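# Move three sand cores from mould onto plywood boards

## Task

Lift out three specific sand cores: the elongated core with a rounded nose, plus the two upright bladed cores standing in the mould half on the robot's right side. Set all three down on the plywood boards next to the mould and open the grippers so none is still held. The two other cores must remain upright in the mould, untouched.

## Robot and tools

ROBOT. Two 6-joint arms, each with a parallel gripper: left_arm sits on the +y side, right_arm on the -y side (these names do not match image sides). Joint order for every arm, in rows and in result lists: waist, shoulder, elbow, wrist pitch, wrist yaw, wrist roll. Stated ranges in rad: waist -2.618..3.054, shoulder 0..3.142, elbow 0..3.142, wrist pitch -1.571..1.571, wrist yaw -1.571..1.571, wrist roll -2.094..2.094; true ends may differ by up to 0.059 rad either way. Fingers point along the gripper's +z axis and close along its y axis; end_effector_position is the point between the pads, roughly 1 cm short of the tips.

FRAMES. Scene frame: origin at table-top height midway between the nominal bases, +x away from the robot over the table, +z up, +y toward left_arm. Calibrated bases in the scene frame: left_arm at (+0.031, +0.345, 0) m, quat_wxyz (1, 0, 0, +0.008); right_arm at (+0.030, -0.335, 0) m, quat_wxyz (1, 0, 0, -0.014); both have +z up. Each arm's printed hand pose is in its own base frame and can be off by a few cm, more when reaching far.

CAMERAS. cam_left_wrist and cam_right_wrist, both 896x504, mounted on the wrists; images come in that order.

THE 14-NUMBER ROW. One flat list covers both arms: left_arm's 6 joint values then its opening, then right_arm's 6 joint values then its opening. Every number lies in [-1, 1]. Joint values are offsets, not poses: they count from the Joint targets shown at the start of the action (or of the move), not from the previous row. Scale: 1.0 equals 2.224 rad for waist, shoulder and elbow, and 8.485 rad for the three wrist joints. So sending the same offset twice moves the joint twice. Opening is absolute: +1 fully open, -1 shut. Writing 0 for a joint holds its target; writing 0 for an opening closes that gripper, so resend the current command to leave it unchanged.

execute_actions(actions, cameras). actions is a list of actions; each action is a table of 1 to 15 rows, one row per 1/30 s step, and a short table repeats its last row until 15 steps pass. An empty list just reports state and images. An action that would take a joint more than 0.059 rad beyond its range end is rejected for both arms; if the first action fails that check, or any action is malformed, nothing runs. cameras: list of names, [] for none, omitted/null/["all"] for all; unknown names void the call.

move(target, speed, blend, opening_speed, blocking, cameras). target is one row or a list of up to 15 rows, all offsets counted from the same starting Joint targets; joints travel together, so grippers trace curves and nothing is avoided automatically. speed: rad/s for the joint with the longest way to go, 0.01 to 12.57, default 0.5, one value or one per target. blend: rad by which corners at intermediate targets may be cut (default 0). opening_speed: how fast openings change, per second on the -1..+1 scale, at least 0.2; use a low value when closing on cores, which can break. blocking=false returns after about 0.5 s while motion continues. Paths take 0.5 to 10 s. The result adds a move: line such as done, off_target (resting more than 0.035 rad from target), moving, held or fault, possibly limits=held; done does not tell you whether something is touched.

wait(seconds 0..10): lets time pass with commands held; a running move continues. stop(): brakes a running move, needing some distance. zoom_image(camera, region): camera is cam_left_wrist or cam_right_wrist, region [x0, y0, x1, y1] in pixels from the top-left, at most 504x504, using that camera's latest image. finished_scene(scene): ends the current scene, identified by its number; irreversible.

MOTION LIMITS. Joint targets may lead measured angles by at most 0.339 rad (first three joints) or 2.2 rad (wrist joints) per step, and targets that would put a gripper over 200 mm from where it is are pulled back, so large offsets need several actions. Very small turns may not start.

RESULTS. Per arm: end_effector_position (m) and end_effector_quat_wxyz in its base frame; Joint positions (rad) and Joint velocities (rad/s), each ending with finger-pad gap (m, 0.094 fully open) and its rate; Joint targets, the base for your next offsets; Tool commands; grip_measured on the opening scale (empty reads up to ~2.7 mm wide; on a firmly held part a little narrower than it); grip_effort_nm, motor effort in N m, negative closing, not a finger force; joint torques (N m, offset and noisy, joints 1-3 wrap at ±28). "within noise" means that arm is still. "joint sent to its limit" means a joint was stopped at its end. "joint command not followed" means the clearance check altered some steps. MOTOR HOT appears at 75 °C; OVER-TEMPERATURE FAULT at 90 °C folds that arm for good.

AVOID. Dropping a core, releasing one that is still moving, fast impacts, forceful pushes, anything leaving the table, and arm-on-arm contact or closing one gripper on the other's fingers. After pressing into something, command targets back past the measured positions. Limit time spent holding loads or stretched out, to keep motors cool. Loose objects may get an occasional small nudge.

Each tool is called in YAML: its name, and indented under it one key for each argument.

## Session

execute_actions:
  actions: []

Scene clock: 0.00 s.
left_arm: end_effector_position=(+0.3493, -0.0518, +0.2095) grip_measured=+1.000 grip_effort_nm=n/a end_effector_quat_wxyz=(+0.534, -0.007, +0.815, -0.226) | right_arm: end_effector_position=(+0.3046, +0.0783, +0.1820) grip_measured=+1.000 grip_effort_nm=n/a end_effector_quat_wxyz=(+0.477, +0.034, +0.863, +0.162)
Joint positions: left_arm=[0.059 1.017 0.578 0.071 0.424 -0.25 0.094] | right_arm=[0.21 0.854 0.562 -0.224 -0.068 0.329 0.094]
Joint velocities: within noise
Joint torques (N m): no reading
Heat: left arm: 32 °C; right arm: 34 °C.
Joint targets: left_arm=[0.059 1.010 0.587 0.072 0.427 -0.248] | right_arm=[0.210 0.847 0.574 -0.220 -0.067 0.327]
Tool commands: left_gripper/opening=+1.0 right_gripper/opening=+1.0

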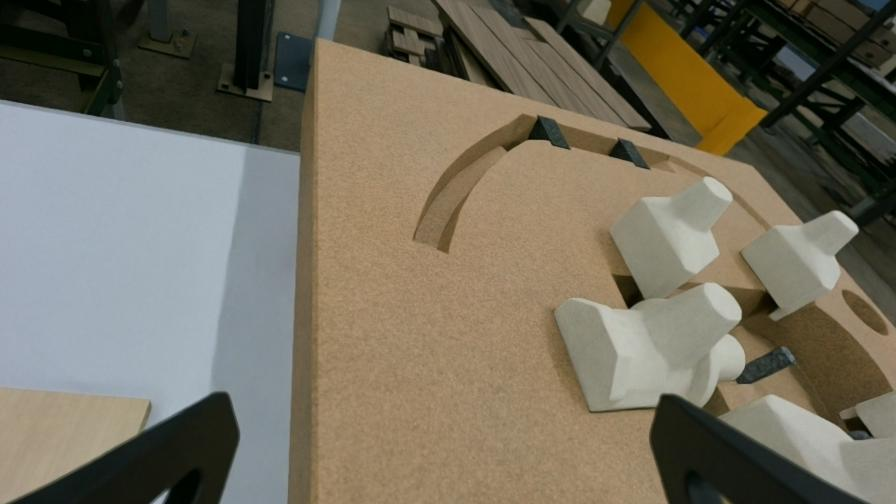

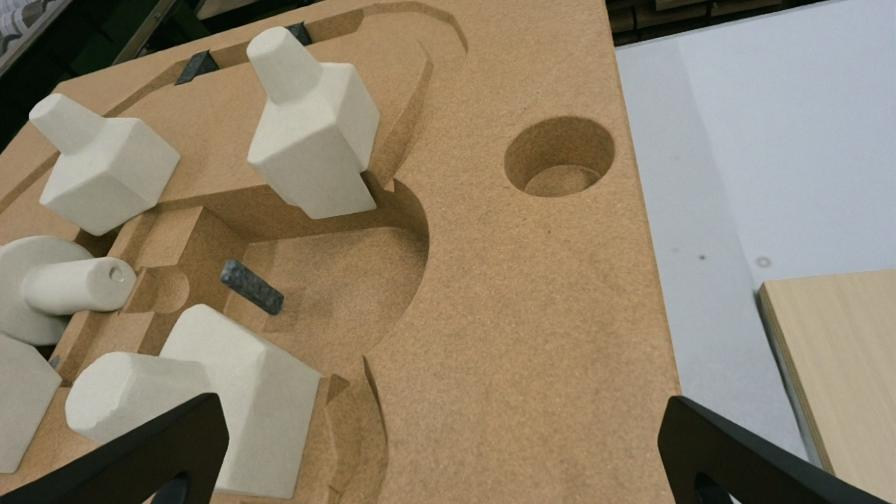

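move:
  target: [-0.2482,0.3228,0.6727,-0.1802,-0.0503,0.0292,0.7,0.1331,0.4726,0.7797,-0.1522,0.0079,-0.0385,0.6]
  speed: 1.2

Scene clock: 5.97 s.
left_arm: end_effector_position=(+0.3344, -0.1785, +0.2982) grip_measured=+0.702 grip_effort_nm=-0.061 end_effector_quat_wxyz=(+0.224, +0.233, +0.944, -0.061) | right_arm: end_effector_position=(+0.3648, +0.2032, +0.2951) grip_measured=+0.603 grip_effort_nm=-0.125 end_effector_quat_wxyz=(+0.221, -0.240, +0.943, +0.061)
Joint positions: left_arm=[-0.489 1.711 2.059 -1.45 0.009 -0.007 0.08] | right_arm=[0.503 1.891 2.279 -1.498 -0.008 0.007 0.075]
Joint velocities: within noise
Joint torques (N m): left_arm=[-0.31 -5.3 6.56 1.25 -0.09 0.01] | right_arm=[0.38 -6.95 6.99 0.65 0.06 -0.12]
Heat: left arm: 34 °C; right arm: 34 °C.
Joint targets: left_arm=[-0.493 1.728 2.084 -1.457 0.000 -0.001] | right_arm=[0.506 1.899 2.309 -1.511 0.000 0.000]
move: done

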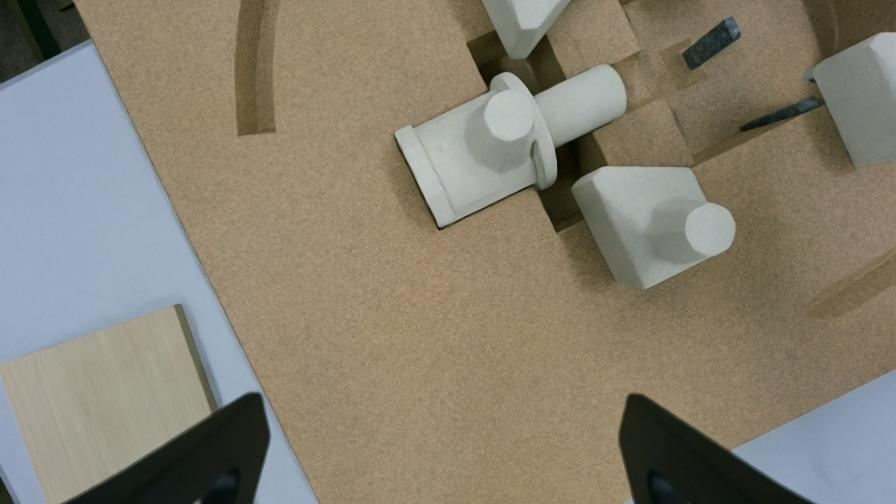

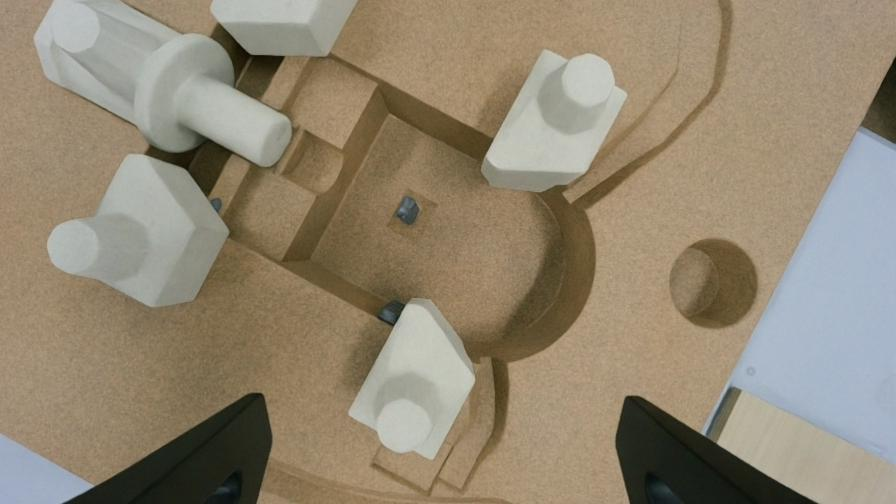

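move:
  target:
    - [-0.0166,0.0234,-0.0647,0.0362,0,0,0.7,-0.1151,-0.1569,-0.3638,0.1545,-0.0825,0,0.6]
    - [-0.0301,0.0526,-0.1277,0.0705,0,0,0.7,-0.2059,-0.0737,-0.6695,0.2865,-0.1839,0,0.6]
    - [-0.0301,0.0504,-0.2761,0.1081,0,0,0.7,-0.2059,0.0162,-0.7095,0.3201,-0.1839,0,0.6]
  speed: [1.0,1.0,0.35]

Scene clock: 40.33 s.
left_arm: end_effector_position=(+0.4171, -0.2574, +0.1499) grip_measured=+0.702 grip_effort_nm=-0.056 end_effector_quat_wxyz=(+0.311, +0.256, +0.911, -0.093) | right_arm: end_effector_position=(+0.3223, +0.1966, +0.1608) grip_measured=+0.603 grip_effort_nm=-0.125 end_effector_quat_wxyz=(+0.487, -0.506, +0.494, +0.513)
Joint positions: left_arm=[-0.552 1.827 1.476 -0.559 0.008 -0.007 0.08] | right_arm=[0.053 1.926 0.738 1.181 -1.554 0.008 0.075]
Joint velocities: within noise
Joint torques (N m): left_arm=[-0.61 -7.64 5.08 1.81 -0.07 0] | right_arm=[-0.46 -6.35 3.28 1.15 -0.08 -0.12]
Heat: left arm: 34 °C; right arm: 37 °C.
Joint targets: left_arm=[-0.560 1.840 1.470 -0.540 0.000 -0.001] | right_arm=[0.048 1.935 0.730 1.205 -1.560 0.000]
move: done

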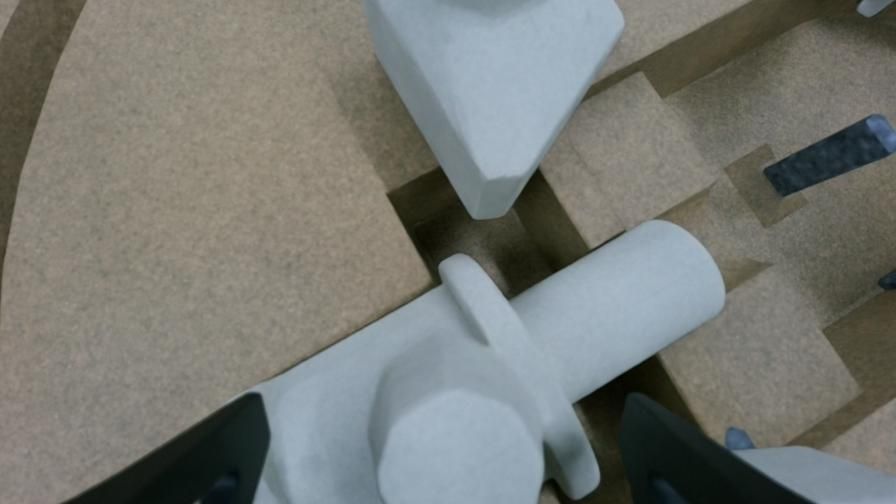

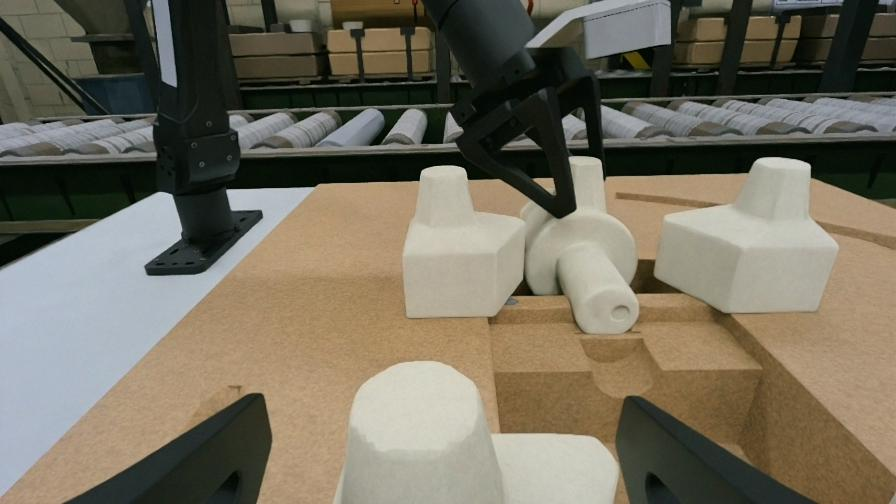

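move:
  target:
    - [0,0,0,0,0,0,0.7,0,-0.0076,-0.0135,0.0012,0,0,0.6]
    - [0,0,0,0,0,0,-0.6,0,-0.0076,-0.0135,0.0012,0,0,-0.6]
  speed: 0.2
  opening_speed: 0.8

Scene clock: 47.40 s.
left_arm: end_effector_position=(+0.4175, -0.2573, +0.1501) grip_measured=-0.231 grip_effort_nm=-0.999 end_effector_quat_wxyz=(+0.312, +0.256, +0.910, -0.092) | right_arm: end_effector_position=(+0.3166, +0.1963, +0.1554) grip_measured=-0.327 grip_effort_nm=-1.004 end_effector_quat_wxyz=(+0.482, -0.501, +0.499, +0.517)
Joint positions: left_arm=[-0.552 1.827 1.476 -0.558 0.006 -0.005 0.036] | right_arm=[0.053 1.926 0.71 1.191 -1.553 0.008 0.032]
Joint velocities: within noise
Joint torques (N m): left_arm=[-0.58 -7.61 4.96 1.8 -0.02 -0.03] | right_arm=[-0.46 -7.56 3.04 1.17 -0.11 -0.12]
Heat: left arm: 35 °C; right arm: 37 °C.
Joint targets: left_arm=[-0.560 1.840 1.470 -0.540 0.000 -0.001] | right_arm=[0.048 1.918 0.700 1.215 -1.561 0.000]
move: done

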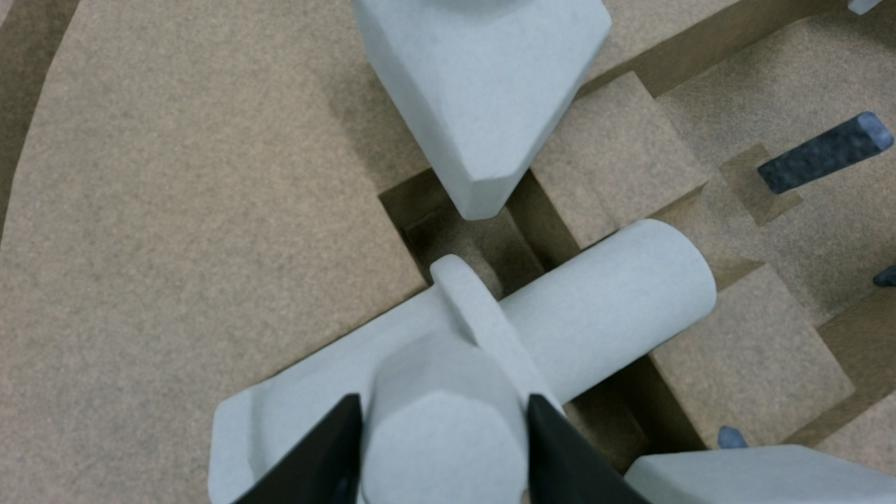

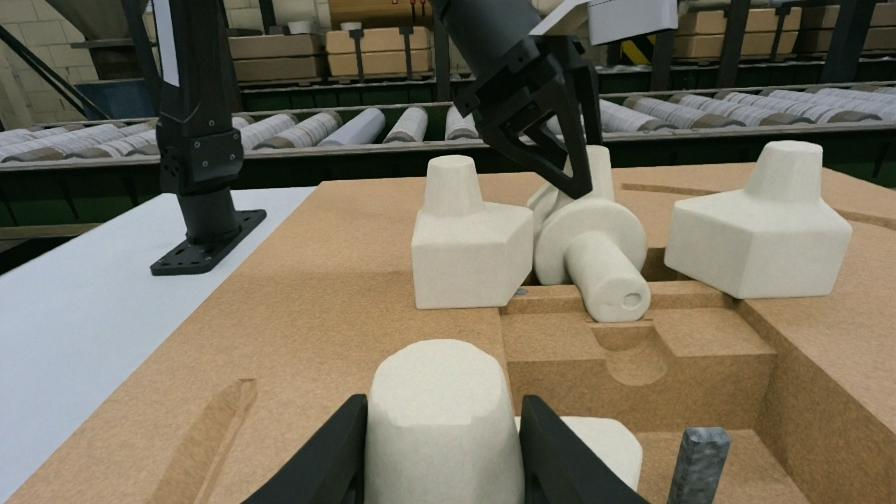

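move:
  target:
    - [0,-0.018,0.0832,-0.0189,0,0,-0.6,0,-0.0692,0.0301,-0.0265,0,0,-0.6]
    - [0,-0.009,0.2518,-0.0471,0,0,-0.6,0,-0.1385,0.0787,-0.0489,0,0,-0.6]
  speed: [0.15,0.3]

Scene clock: 60.17 s.
left_arm: end_effector_position=(+0.4091, -0.2526, +0.2731) grip_measured=-0.233 grip_effort_nm=-0.984 end_effector_quat_wxyz=(+0.320, +0.258, +0.907, -0.095) | right_arm: end_effector_position=(+0.3166, +0.1963, +0.2400) grip_measured=-0.328 grip_effort_nm=-1.009 end_effector_quat_wxyz=(+0.478, -0.495, +0.505, +0.520)
Joint positions: left_arm=[-0.552 1.839 1.976 -1.027 0.009 -0.001 0.036] | right_arm=[0.053 1.652 0.831 0.777 -1.549 0.008 0.032]
Joint velocities: within noise
Joint torques (N m): left_arm=[-0.53 -9.7 9.77 2.61 -0.05 -0.07] | right_arm=[-0.47 -9.59 8.68 1.17 -0.16 -0.14]
Heat: left arm: 36 °C; right arm: 40 °C.
Joint targets: left_arm=[-0.560 1.820 2.030 -0.939 0.000 0.000] | right_arm=[0.048 1.610 0.875 0.800 -1.560 0.000]
move: off_target (left_arm, right_arm); left_arm: the wrist pitch is farthest, 0.087 rad from its target; right_arm: the elbow is farthest, 0.044 rad from its target

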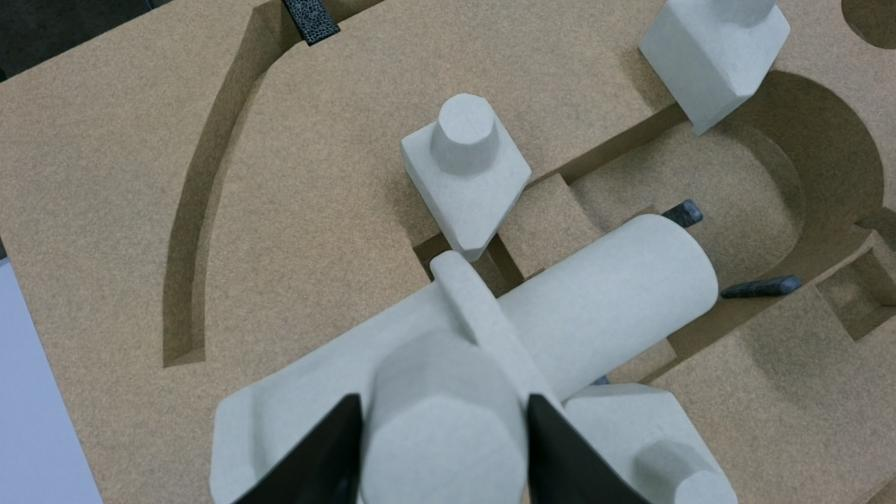

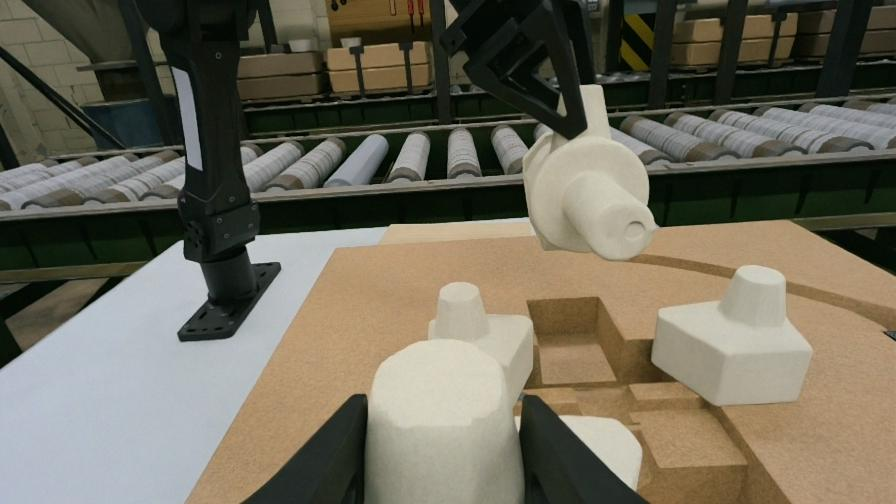

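move:
  target:
    - [0.2158,-0.1349,-0.2158,0.0259,0,0,-0.6,-0.2464,0,0,0,0,0,-0.6]
    - [0.4335,-0.2608,-0.4272,0.0471,0,0,-0.6,-0.2464,0.0405,0.2585,-0.1296,0.0948,0,-0.6]
    - [0.4335,-0.2518,-0.4586,0.053,0,0,-0.6,-0.2235,0.1326,0.3889,-0.2628,0.1839,0,-0.6]
  speed: 0.7
  blend: 0.1

Scene clock: 83.63 s.
left_arm: end_effector_position=(+0.3269, +0.1392, +0.1617) grip_measured=-0.233 grip_effort_nm=-0.999 end_effector_quat_wxyz=(+0.321, -0.188, +0.926, +0.066) | right_arm: end_effector_position=(+0.3163, -0.1521, +0.1281) grip_measured=-0.329 grip_effort_nm=-1.009 end_effector_quat_wxyz=(-0.013, +0.229, +0.973, +0.009)
Joint positions: left_arm=[0.398 1.301 0.996 -0.597 -0.003 -0.001 0.036] | right_arm=[-0.457 1.905 1.698 -1.394 -0.012 0.006 0.032]
Joint velocities: within noise
Joint torques (N m): left_arm=[0.53 -7.28 6.58 2.77 0.06 -0.05] | right_arm=[0.68 -8.02 8.51 -0.26 0.11 -0.1]
Heat: left arm: 42 °C; right arm: 43 °C.
Joint targets: left_arm=[0.405 1.260 1.010 -0.490 0.000 -0.001] | right_arm=[-0.449 1.905 1.740 -1.430 0.000 0.000]
move: off_target (left_arm, right_arm); left_arm: the wrist pitch is farthest, 0.108 rad from its target; right_arm: the elbow is farthest, 0.042 rad from its target

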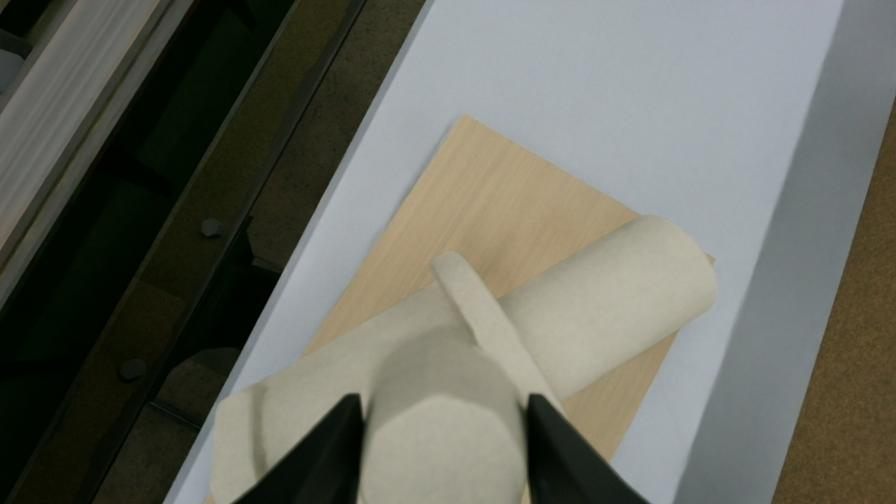

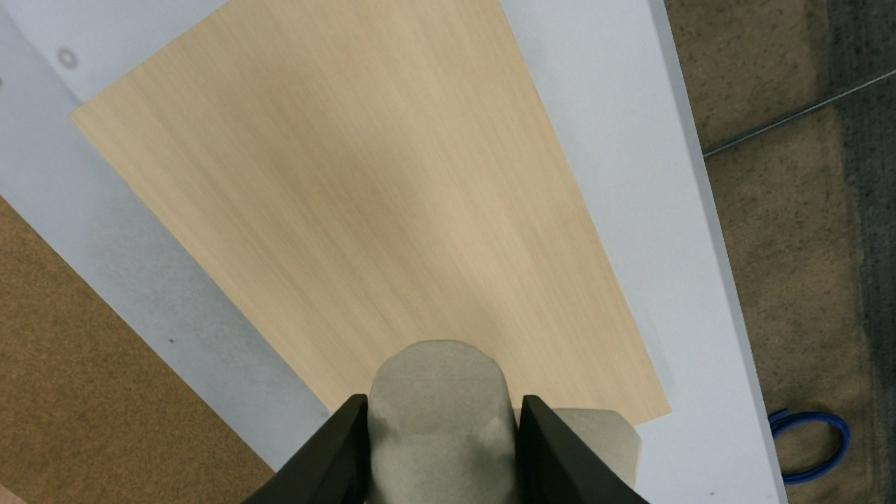

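move:
  target:
    - [0,0.009,-0.0598,0.02,0,0,-0.6,0,0.0112,-0.1295,0.0363,0,0,-0.6]
    - [0,0.0112,-0.0674,0.0226,0,0,-0.6,0,0.0144,-0.1385,0.0401,0,0,-0.6]
  speed: [0.3,0.1]

Scene clock: 91.23 s.
left_arm: end_effector_position=(+0.3281, +0.1398, +0.1297) grip_measured=-0.233 grip_effort_nm=-1.004 end_effector_quat_wxyz=(+0.337, -0.187, +0.920, +0.069) | right_arm: end_effector_position=(+0.3177, -0.1530, +0.0523) grip_measured=-0.329 grip_effort_nm=-1.004 end_effector_quat_wxyz=(-0.008, +0.229, +0.973, +0.008)
Joint positions: left_arm=[0.398 1.301 0.846 -0.413 -0.003 -0.001 0.036] | right_arm=[-0.457 1.934 1.434 -1.09 -0.011 0.006 0.032]
Joint velocities: within noise
Joint torques (N m): left_arm=[0.51 -5.27 6.54 2.95 0.08 -0.09] | right_arm=[0.68 -7.91 4.79 0.08 0.1 -0.1]
Heat: left arm: 43 °C; right arm: 43 °C.
Joint targets: left_arm=[0.405 1.285 0.860 -0.298 0.000 -0.001] | right_arm=[-0.449 1.937 1.432 -1.090 0.000 0.000]
move: off_target (left_arm); left_arm: the wrist pitch is farthest, 0.114 rad from its target

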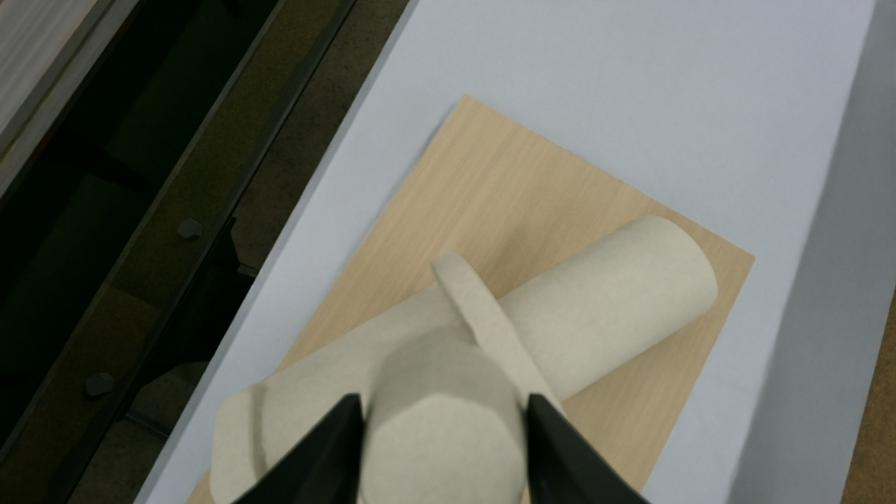

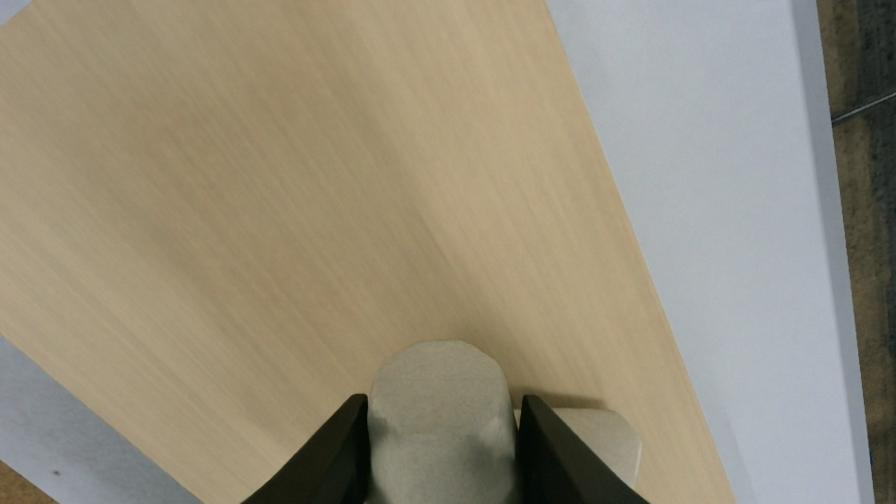

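move:
  target:
    - [0,0.0027,-0.009,0,0,0,-0.6,0,0.0017,-0.005,0.0017,0,0,-0.6]
    - [0,0.0054,-0.0175,0,0,0,-0.6,0,0.0034,-0.01,0.0035,0,0,-0.6]
  speed: 0.06

Scene clock: 100.37 s.
left_arm: end_effector_position=(+0.3215, +0.1370, +0.1151) grip_measured=-0.233 grip_effort_nm=-0.999 end_effector_quat_wxyz=(+0.323, -0.188, +0.925, +0.067) | right_arm: end_effector_position=(+0.3191, -0.1538, +0.0489) grip_measured=-0.329 grip_effort_nm=-1.009 end_effector_quat_wxyz=(-0.003, +0.229, +0.973, +0.006)
Joint positions: left_arm=[0.398 1.306 0.81 -0.404 -0.003 -0.001 0.036] | right_arm=[-0.457 1.934 1.421 -1.067 -0.011 0.006 0.032]
Joint velocities: within noise
Joint torques (N m): left_arm=[0.57 -4.57 6.23 2.78 0.06 -0.08] | right_arm=[0.66 -7.35 4.14 0.16 0.09 -0.1]
Heat: left arm: 44 °C; right arm: 41 °C.
Joint targets: left_arm=[0.405 1.297 0.821 -0.298 0.000 -0.001] | right_arm=[-0.449 1.944 1.410 -1.060 0.000 0.000]
move: off_target (left_arm); left_arm: the wrist pitch is farthest, 0.106 rad from its target

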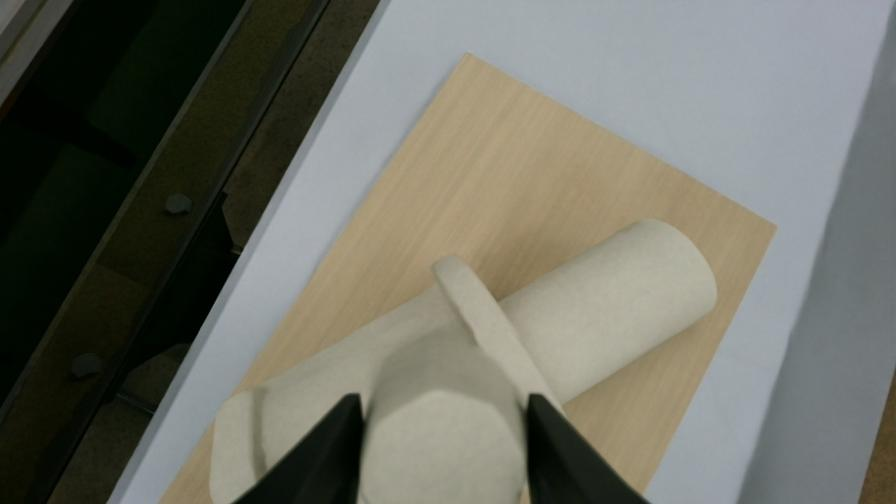

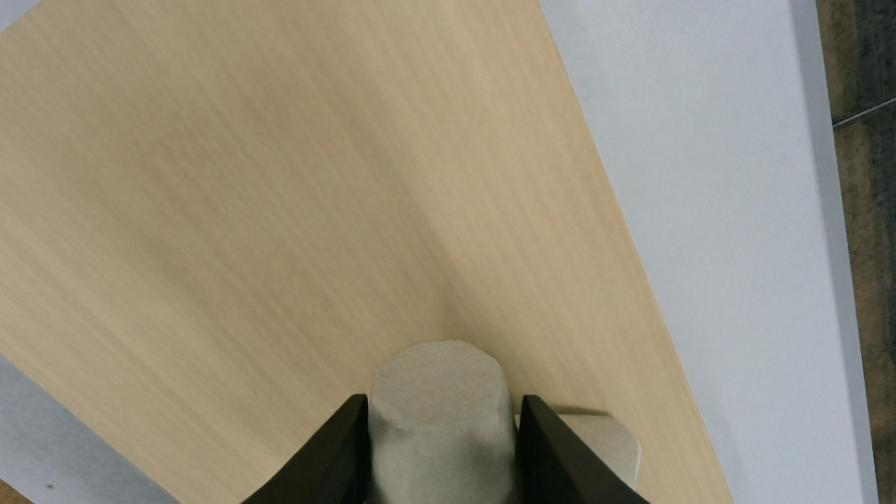

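move:
  target:
    - [0,0.0018,-0.0055,0,0,0,-0.6,0,0.0005,-0.0025,0.0007,0,0,-0.6]
    - [0,0.0018,-0.0055,0,0,0,0.4,0,0.0005,-0.0025,0.0007,0,0,0.2]
    - [0,-0.0102,0.0945,-0.0295,0,0,0.4,0,-0.0145,0.1365,-0.0303,0,0,0.2]
  speed: [0.06,0.3,0.3]
  opening_speed: 0.8

Scene clock: 113.63 s.
left_arm: end_effector_position=(+0.3371, +0.1434, +0.1737) grip_measured=+0.398 grip_effort_nm=0.120 end_effector_quat_wxyz=(+0.349, -0.186, +0.916, +0.071) | right_arm: end_effector_position=(+0.3339, -0.1617, +0.1151) grip_measured=+0.197 grip_effort_nm=0.178 end_effector_quat_wxyz=(+0.011, +0.229, +0.973, +0.001)
Joint positions: left_arm=[0.398 1.299 1.005 -0.548 -0.003 -0.001 0.066] | right_arm=[-0.457 1.934 1.686 -1.302 -0.006 0.005 0.056]
Joint velocities: within noise
Joint torques (N m): left_arm=[0.55 -6.08 7.76 1.72 0.06 -0.07] | right_arm=[0.65 -10.1 7.28 -0.08 0.06 -0.1]
Heat: left arm: 45 °C; right arm: 40 °C.
Joint targets: left_arm=[0.405 1.274 1.031 -0.548 0.000 -0.001] | right_arm=[-0.449 1.912 1.713 -1.317 0.000 0.000]
move: done; target 2's new numbers were sent with left_arm's wrist pitch 0.092 rad from that target

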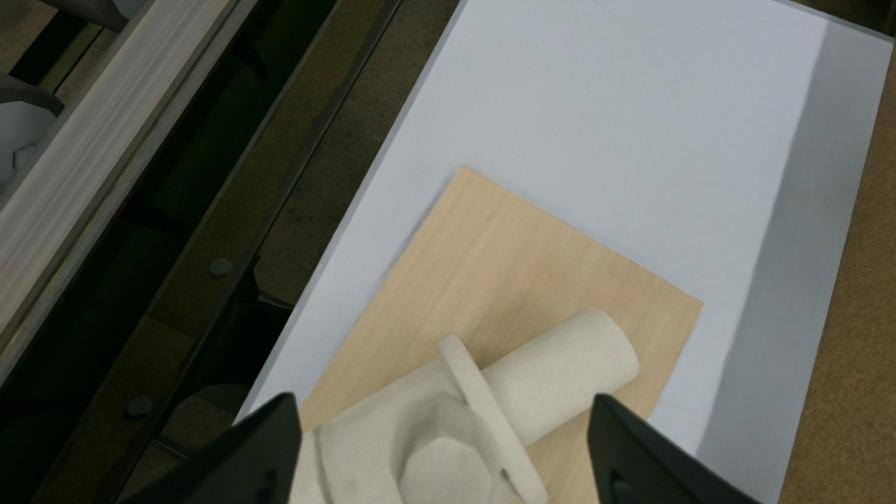

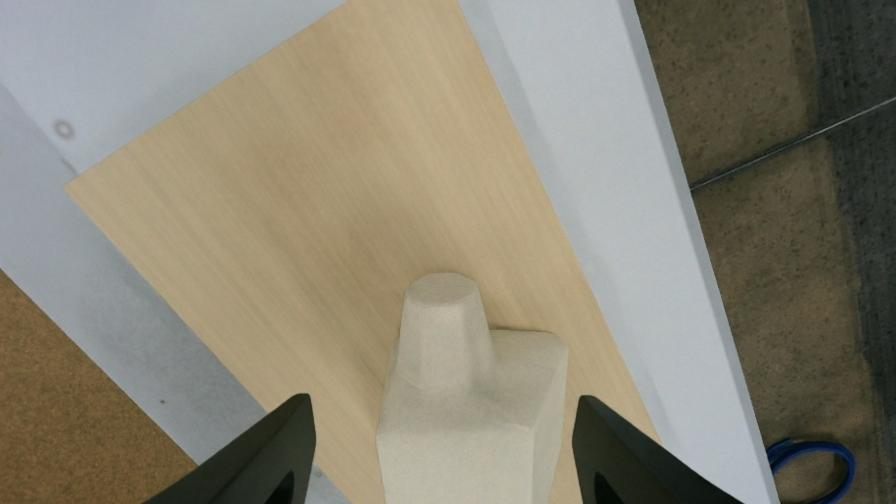

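move:
  target:
    - [0,0,0,0,0,0,0.4,0,-0.0594,0.0391,-0.0039,0,0,0.6]
    - [0,0,0,0,0,0,0.4,0.112,0.0845,0.0391,0.1081,-0.0884,0,0.6]
    - [0,0,0,0,0,0,0.4,0.2185,0.2068,0.0436,0.2236,-0.185,0,0.6]
    - [0,0,0,0,0,0,0.4,0.2185,0.2554,0.004,0.2456,-0.185,0,0.6]
  speed: [0.8,0.9,0.9,0.35]
  blend: [0.08,0.1,0,0]
  cameras: ["cam_right_wrist"]

Scene clock: 121.37 s.
left_arm: end_effector_position=(+0.3369, +0.1433, +0.1735) grip_measured=+0.398 grip_effort_nm=0.125 end_effector_quat_wxyz=(+0.348, -0.186, +0.916, +0.071) | right_arm: end_effector_position=(+0.5127, +0.1986, +0.1604) grip_measured=+0.597 grip_effort_nm=0.173 end_effector_quat_wxyz=(+0.491, -0.506, +0.494, +0.509)
Joint positions: left_arm=[0.398 1.299 1.005 -0.55 -0.003 -0.001 0.066] | right_arm=[0.038 2.473 1.728 0.746 -1.562 0.007 0.075]
Joint velocities: within noise
Joint torques (N m): left_arm=[0.58 -6.12 7.86 1.71 0.03 -0.1] | right_arm=[0.06 -11.43 4.92 1.14 -0.11 -0.11]
Heat: left arm: 43 °C; right arm: 41 °C.
Joint targets: left_arm=[0.405 1.274 1.031 -0.548 0.000 -0.001] | right_arm=[0.037 2.480 1.723 0.767 -1.570 0.000]
move: done; blend cut to 0.0661 rad at target 1
Images, in order (width x height): cam_right_wrist 896x504.

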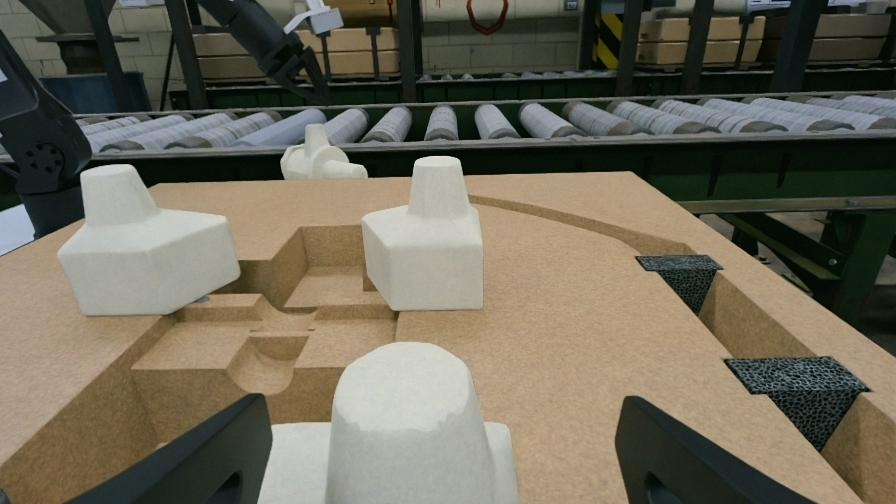

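move:
  target:
    - [0,0,0,0,0,0,0.4,0,-0.0142,-0.0274,0.0035,0,0,0.6]
    - [0,0,0,0,0,0,0.4,0,-0.0142,-0.0274,0.0035,0,0,-0.6]
  speed: 0.2
  opening_speed: 0.8
  cameras: ["cam_right_wrist"]

Scene clock: 134.03 s.
left_arm: end_effector_position=(+0.3369, +0.1433, +0.1735) grip_measured=+0.398 grip_effort_nm=0.120 end_effector_quat_wxyz=(+0.348, -0.186, +0.916, +0.071) | right_arm: end_effector_position=(+0.5028, +0.1983, +0.1532) grip_measured=-0.093 grip_effort_nm=-1.004 end_effector_quat_wxyz=(+0.472, -0.494, +0.506, +0.526)
Joint positions: left_arm=[0.398 1.299 1.005 -0.55 -0.003 -0.001 0.066] | right_arm=[0.038 2.459 1.671 0.781 -1.575 0.059 0.043]
Joint velocities: within noise
Joint torques (N m): left_arm=[0.55 -6.06 7.83 1.71 0.05 -0.06] | right_arm=[-0.05 -12.63 4.48 1.08 0.03 -0.71]
Heat: left arm: 41 °C; right arm: 43 °C.
Joint targets: left_arm=[0.405 1.274 1.031 -0.548 0.000 -0.001] | right_arm=[0.037 2.448 1.662 0.797 -1.570 0.000]
move: off_target (right_arm); right_arm: the wrist roll is farthest, 0.059 rad from its target
Images, in order (width x height): cam_right_wrist 896x504.

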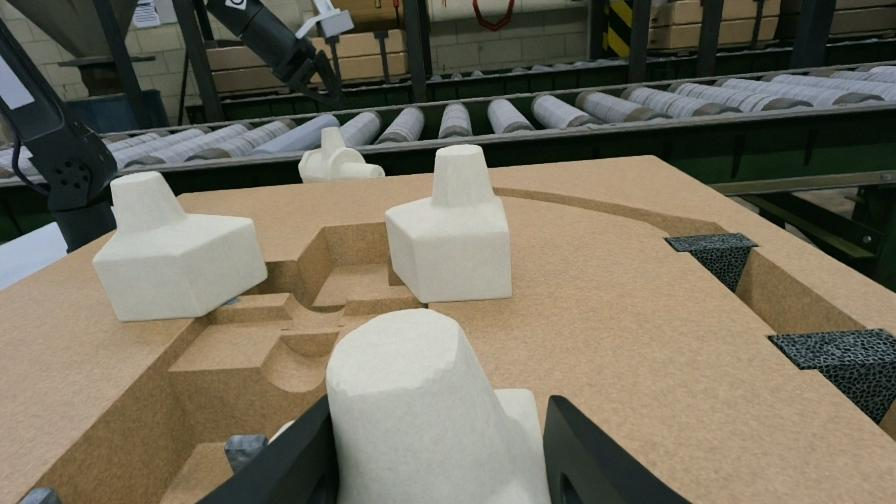

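move:
  target: [0,0,0,0,0,0,0.4,0,0,0,0,0,0,0.6]
  opening_speed: 1.0
  cameras: ["cam_right_wrist"]

Scene clock: 138.40 s.
left_arm: end_effector_position=(+0.3369, +0.1433, +0.1735) grip_measured=+0.398 grip_effort_nm=0.120 end_effector_quat_wxyz=(+0.348, -0.186, +0.916, +0.071) | right_arm: end_effector_position=(+0.5033, +0.1983, +0.1534) grip_measured=+0.597 grip_effort_nm=0.188 end_effector_quat_wxyz=(+0.485, -0.504, +0.496, +0.515)
Joint positions: left_arm=[0.398 1.299 1.005 -0.55 -0.003 -0.001 0.066] | right_arm=[0.038 2.459 1.671 0.785 -1.572 0.017 0.075]
Joint velocities: within noise
Joint torques (N m): left_arm=[0.5 -6.05 7.84 1.71 0.05 -0.06] | right_arm=[-0.01 -12.63 4.46 1.05 0 -0.23]
Heat: left arm: 40 °C; right arm: 47 °C.
Joint targets: left_arm=[0.405 1.274 1.031 -0.548 0.000 -0.001] | right_arm=[0.037 2.448 1.662 0.797 -1.570 0.000]
move: done
Images, in order (width x height): cam_right_wrist 896x504.

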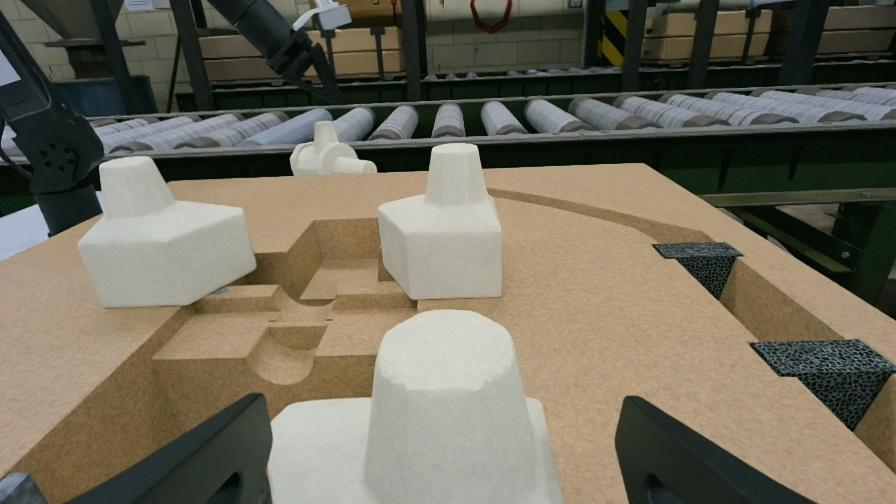

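move:
  target: [0,0,0,0,0,0,0.4,0,-0.0171,0.0155,-0.002,0,0,0.6]
  speed: 0.2
  cameras: ["cam_right_wrist"]

Scene clock: 147.93 s.
left_arm: end_effector_position=(+0.3369, +0.1433, +0.1735) grip_measured=+0.398 grip_effort_nm=0.134 end_effector_quat_wxyz=(+0.348, -0.186, +0.916, +0.071) | right_arm: end_effector_position=(+0.5033, +0.1983, +0.1534) grip_measured=+0.597 grip_effort_nm=0.183 end_effector_quat_wxyz=(+0.485, -0.505, +0.495, +0.515)
Joint positions: left_arm=[0.398 1.299 1.005 -0.55 -0.003 -0.001 0.066] | right_arm=[0.038 2.459 1.671 0.785 -1.572 0.017 0.075]
Joint velocities: within noise
Joint torques (N m): left_arm=[0.54 -6.11 7.82 1.74 0.05 -0.08] | right_arm=[-0.08 -15.83 7.15 0.88 0.01 -0.22]
Heat: left arm: 39 °C; right arm: 53 °C.
Joint targets: left_arm=[0.405 1.274 1.031 -0.548 0.000 -0.001] | right_arm=[0.037 2.410 1.696 0.780 -1.570 0.000]
move: off_target (right_arm); right_arm: the shoulder is farthest, 0.049 rad from its target
Images, in order (width x height): cam_right_wrist 896x504.

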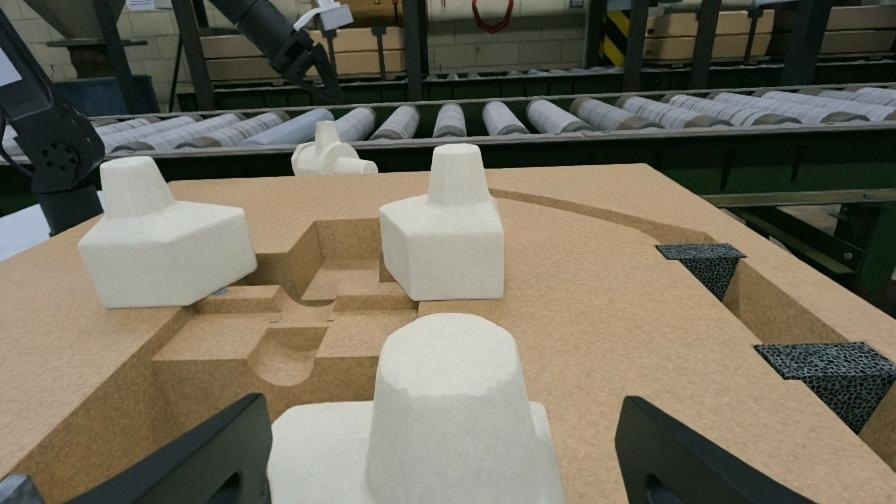

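move:
  target: [0,0,0,0,0,0,0.4,0,-0.0113,0.0045,0,0,0,0.6]
  speed: 0.2
  cameras: ["cam_right_wrist"]

Scene clock: 150.33 s.
left_arm: end_effector_position=(+0.3369, +0.1433, +0.1735) grip_measured=+0.398 grip_effort_nm=0.120 end_effector_quat_wxyz=(+0.348, -0.186, +0.916, +0.071) | right_arm: end_effector_position=(+0.5028, +0.1983, +0.1701) grip_measured=+0.597 grip_effort_nm=0.183 end_effector_quat_wxyz=(+0.494, -0.514, +0.486, +0.506)
Joint positions: left_arm=[0.398 1.299 1.005 -0.55 -0.003 -0.001 0.066] | right_arm=[0.038 2.429 1.678 0.785 -1.572 0.017 0.075]
Joint velocities: within noise
Joint torques (N m): left_arm=[0.46 -6.08 7.87 1.71 0.06 -0.07] | right_arm=[-0.06 -15.32 7.57 0.88 0.02 -0.23]
Heat: left arm: 39 °C; right arm: 55 °C.
Joint targets: left_arm=[0.405 1.274 1.031 -0.548 0.000 -0.001] | right_arm=[0.037 2.385 1.706 0.780 -1.570 0.000]
move: off_target (right_arm); right_arm: the shoulder is farthest, 0.044 rad from its target
Images, in order (width x height): cam_right_wrist 896x504.

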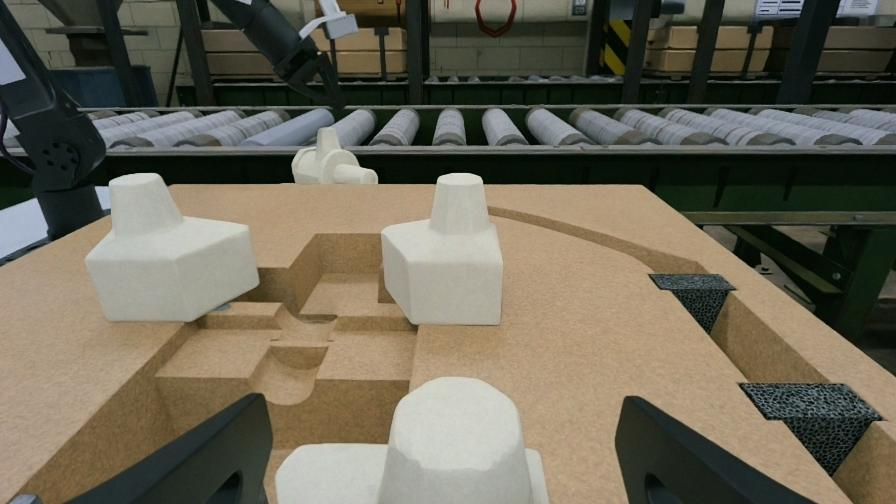

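move:
  target: [0,0,0,0,0,0,0.4,0,0,0,-0.006,0,0,0.6]
  speed: 0.2
  cameras: ["cam_right_wrist"]

Scene clock: 154.37 s.
left_arm: end_effector_position=(+0.3369, +0.1433, +0.1735) grip_measured=+0.398 grip_effort_nm=0.125 end_effector_quat_wxyz=(+0.348, -0.186, +0.916, +0.071) | right_arm: end_effector_position=(+0.5029, +0.1983, +0.1669) grip_measured=+0.597 grip_effort_nm=0.183 end_effector_quat_wxyz=(+0.483, -0.503, +0.497, +0.516)
Joint positions: left_arm=[0.398 1.299 1.005 -0.55 -0.003 -0.001 0.066] | right_arm=[0.038 2.429 1.678 0.74 -1.572 0.017 0.075]
Joint velocities: within noise
Joint torques (N m): left_arm=[0.49 -6.02 7.76 1.71 0.05 -0.05] | right_arm=[-0.06 -15.34 7.56 0.9 -0.01 -0.23]
Heat: left arm: 39 °C; right arm: 55 °C.
Joint targets: left_arm=[0.405 1.274 1.031 -0.548 0.000 -0.001] | right_arm=[0.037 2.385 1.706 0.729 -1.570 0.000]
move: off_target (right_arm); right_arm: the shoulder is farthest, 0.044 rad from its target
Images, in order (width x height): cam_right_wrist 896x504.

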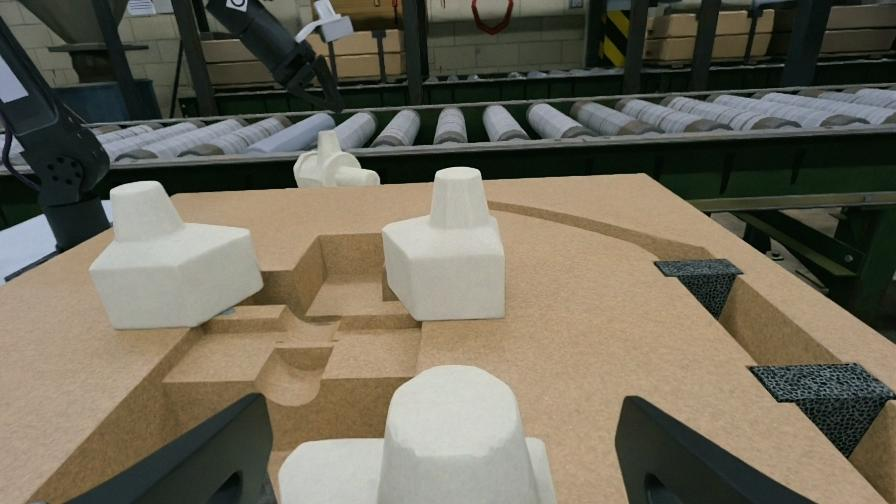

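move:
  target: [0,0,0,0,0,0,0.4,0,0,0,0,0,0,-0.6]
  opening_speed: 0.7
  cameras: ["cam_right_wrist"]

Scene clock: 159.13 s.
left_arm: end_effector_position=(+0.3369, +0.1433, +0.1735) grip_measured=+0.398 grip_effort_nm=0.125 end_effector_quat_wxyz=(+0.348, -0.186, +0.916, +0.071) | right_arm: end_effector_position=(+0.5046, +0.1983, +0.1668) grip_measured=-0.373 grip_effort_nm=-0.999 end_effector_quat_wxyz=(+0.486, -0.500, +0.500, +0.514)
Joint positions: left_arm=[0.398 1.299 1.005 -0.55 -0.003 -0.001 0.066] | right_arm=[0.038 2.429 1.678 0.738 -1.562 0.014 0.029]
Joint velocities: within noise
Joint torques (N m): left_arm=[0.46 -6.01 7.84 1.71 0.06 -0.07] | right_arm=[-0.06 -15.35 7.58 0.86 -0.11 -0.2]
Heat: left arm: 39 °C; right arm: 54 °C.
Joint targets: left_arm=[0.405 1.274 1.031 -0.548 0.000 -0.001] | right_arm=[0.037 2.385 1.706 0.729 -1.570 0.000]
move: off_target (right_arm); right_arm: the shoulder is farthest, 0.044 rad from its target
Images, in order (width x height): cam_right_wrist 896x504.

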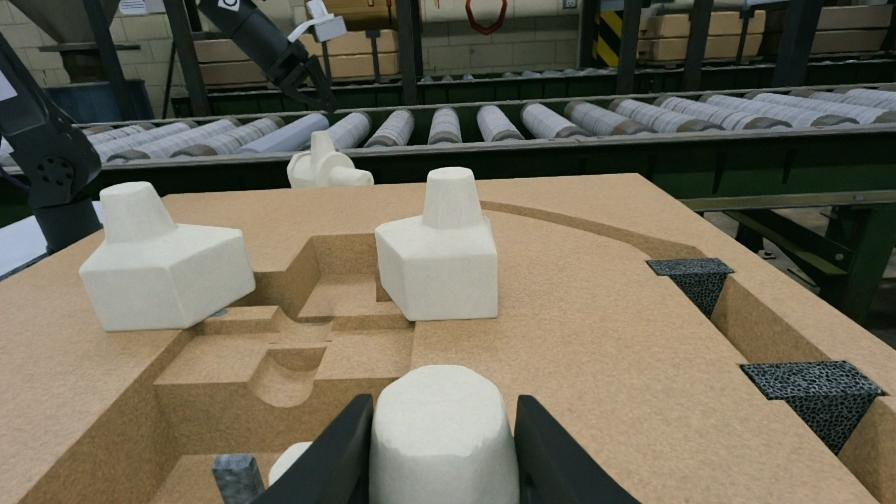

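move:
  target:
    - [0,0,0,0,0,0,0.4,0,-0.0315,0.0198,-0.0105,0,0,-0.6]
    - [0,0,0,0,0,0,0.4,0,-0.0674,0.0558,-0.0258,0,0,-0.6]
    - [0,0,0,0,0,0,0.4,-0.2415,-0.0674,0.0558,-0.0258,0,0,-0.6]
    - [0,0,0,0,0,0,0.4,-0.237,-0.0742,0.1772,-0.1543,0.0966,0.0589,-0.6]
    - [0,0,0,0,0,0,0.4,-0.2334,-0.0764,0.1929,-0.2586,0.185,0.1214,-0.6]
  speed: [0.15,0.3,0.6,0.7,0.7]

Scene clock: 184.03 s.
left_arm: end_effector_position=(+0.3369, +0.1433, +0.1735) grip_measured=+0.398 grip_effort_nm=0.125 end_effector_quat_wxyz=(+0.348, -0.186, +0.916, +0.071) | right_arm: end_effector_position=(+0.3810, -0.2022, +0.0861) grip_measured=-0.376 grip_effort_nm=-1.004 end_effector_quat_wxyz=(-0.022, +0.686, +0.727, -0.006)
Joint positions: left_arm=[0.398 1.299 1.005 -0.55 -0.003 -0.001 0.066] | right_arm=[-0.49 2.277 2.095 -1.435 0.001 1.022 0.029]
Joint velocities: within noise
Joint torques (N m): left_arm=[0.55 -6.05 7.72 1.71 0.04 -0.05] | right_arm=[0.64 -15.68 8.27 -0.27 -0.01 0.05]
Heat: left arm: 38 °C; right arm: 55 °C.
Joint targets: left_arm=[0.405 1.274 1.031 -0.548 0.000 -0.001] | right_arm=[-0.482 2.215 2.135 -1.466 0.000 1.030]
move: off_target (right_arm); right_arm: the shoulder is farthest, 0.062 rad from its target

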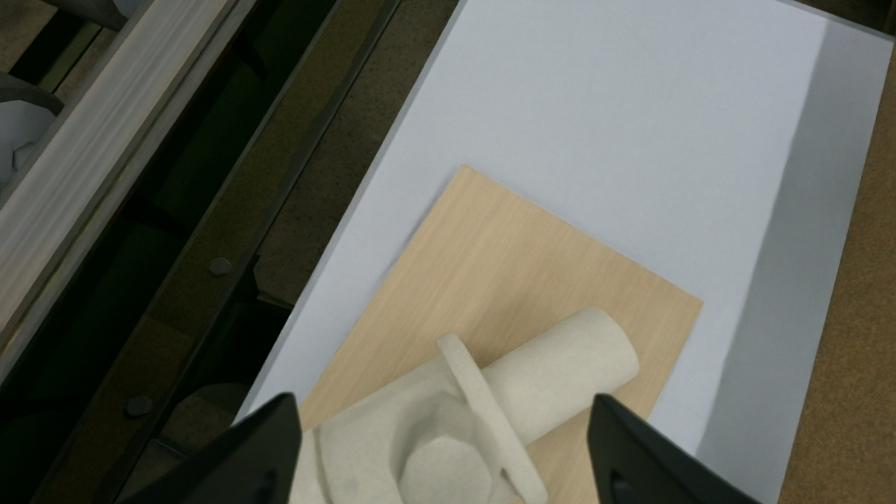

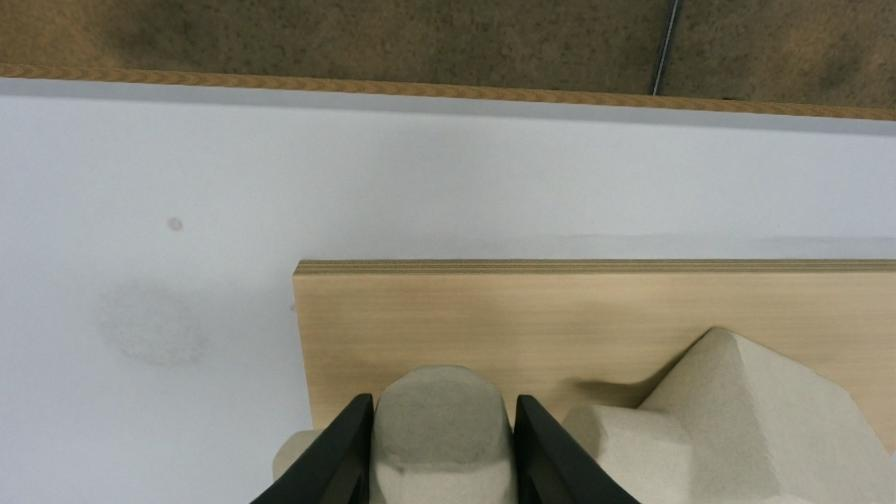

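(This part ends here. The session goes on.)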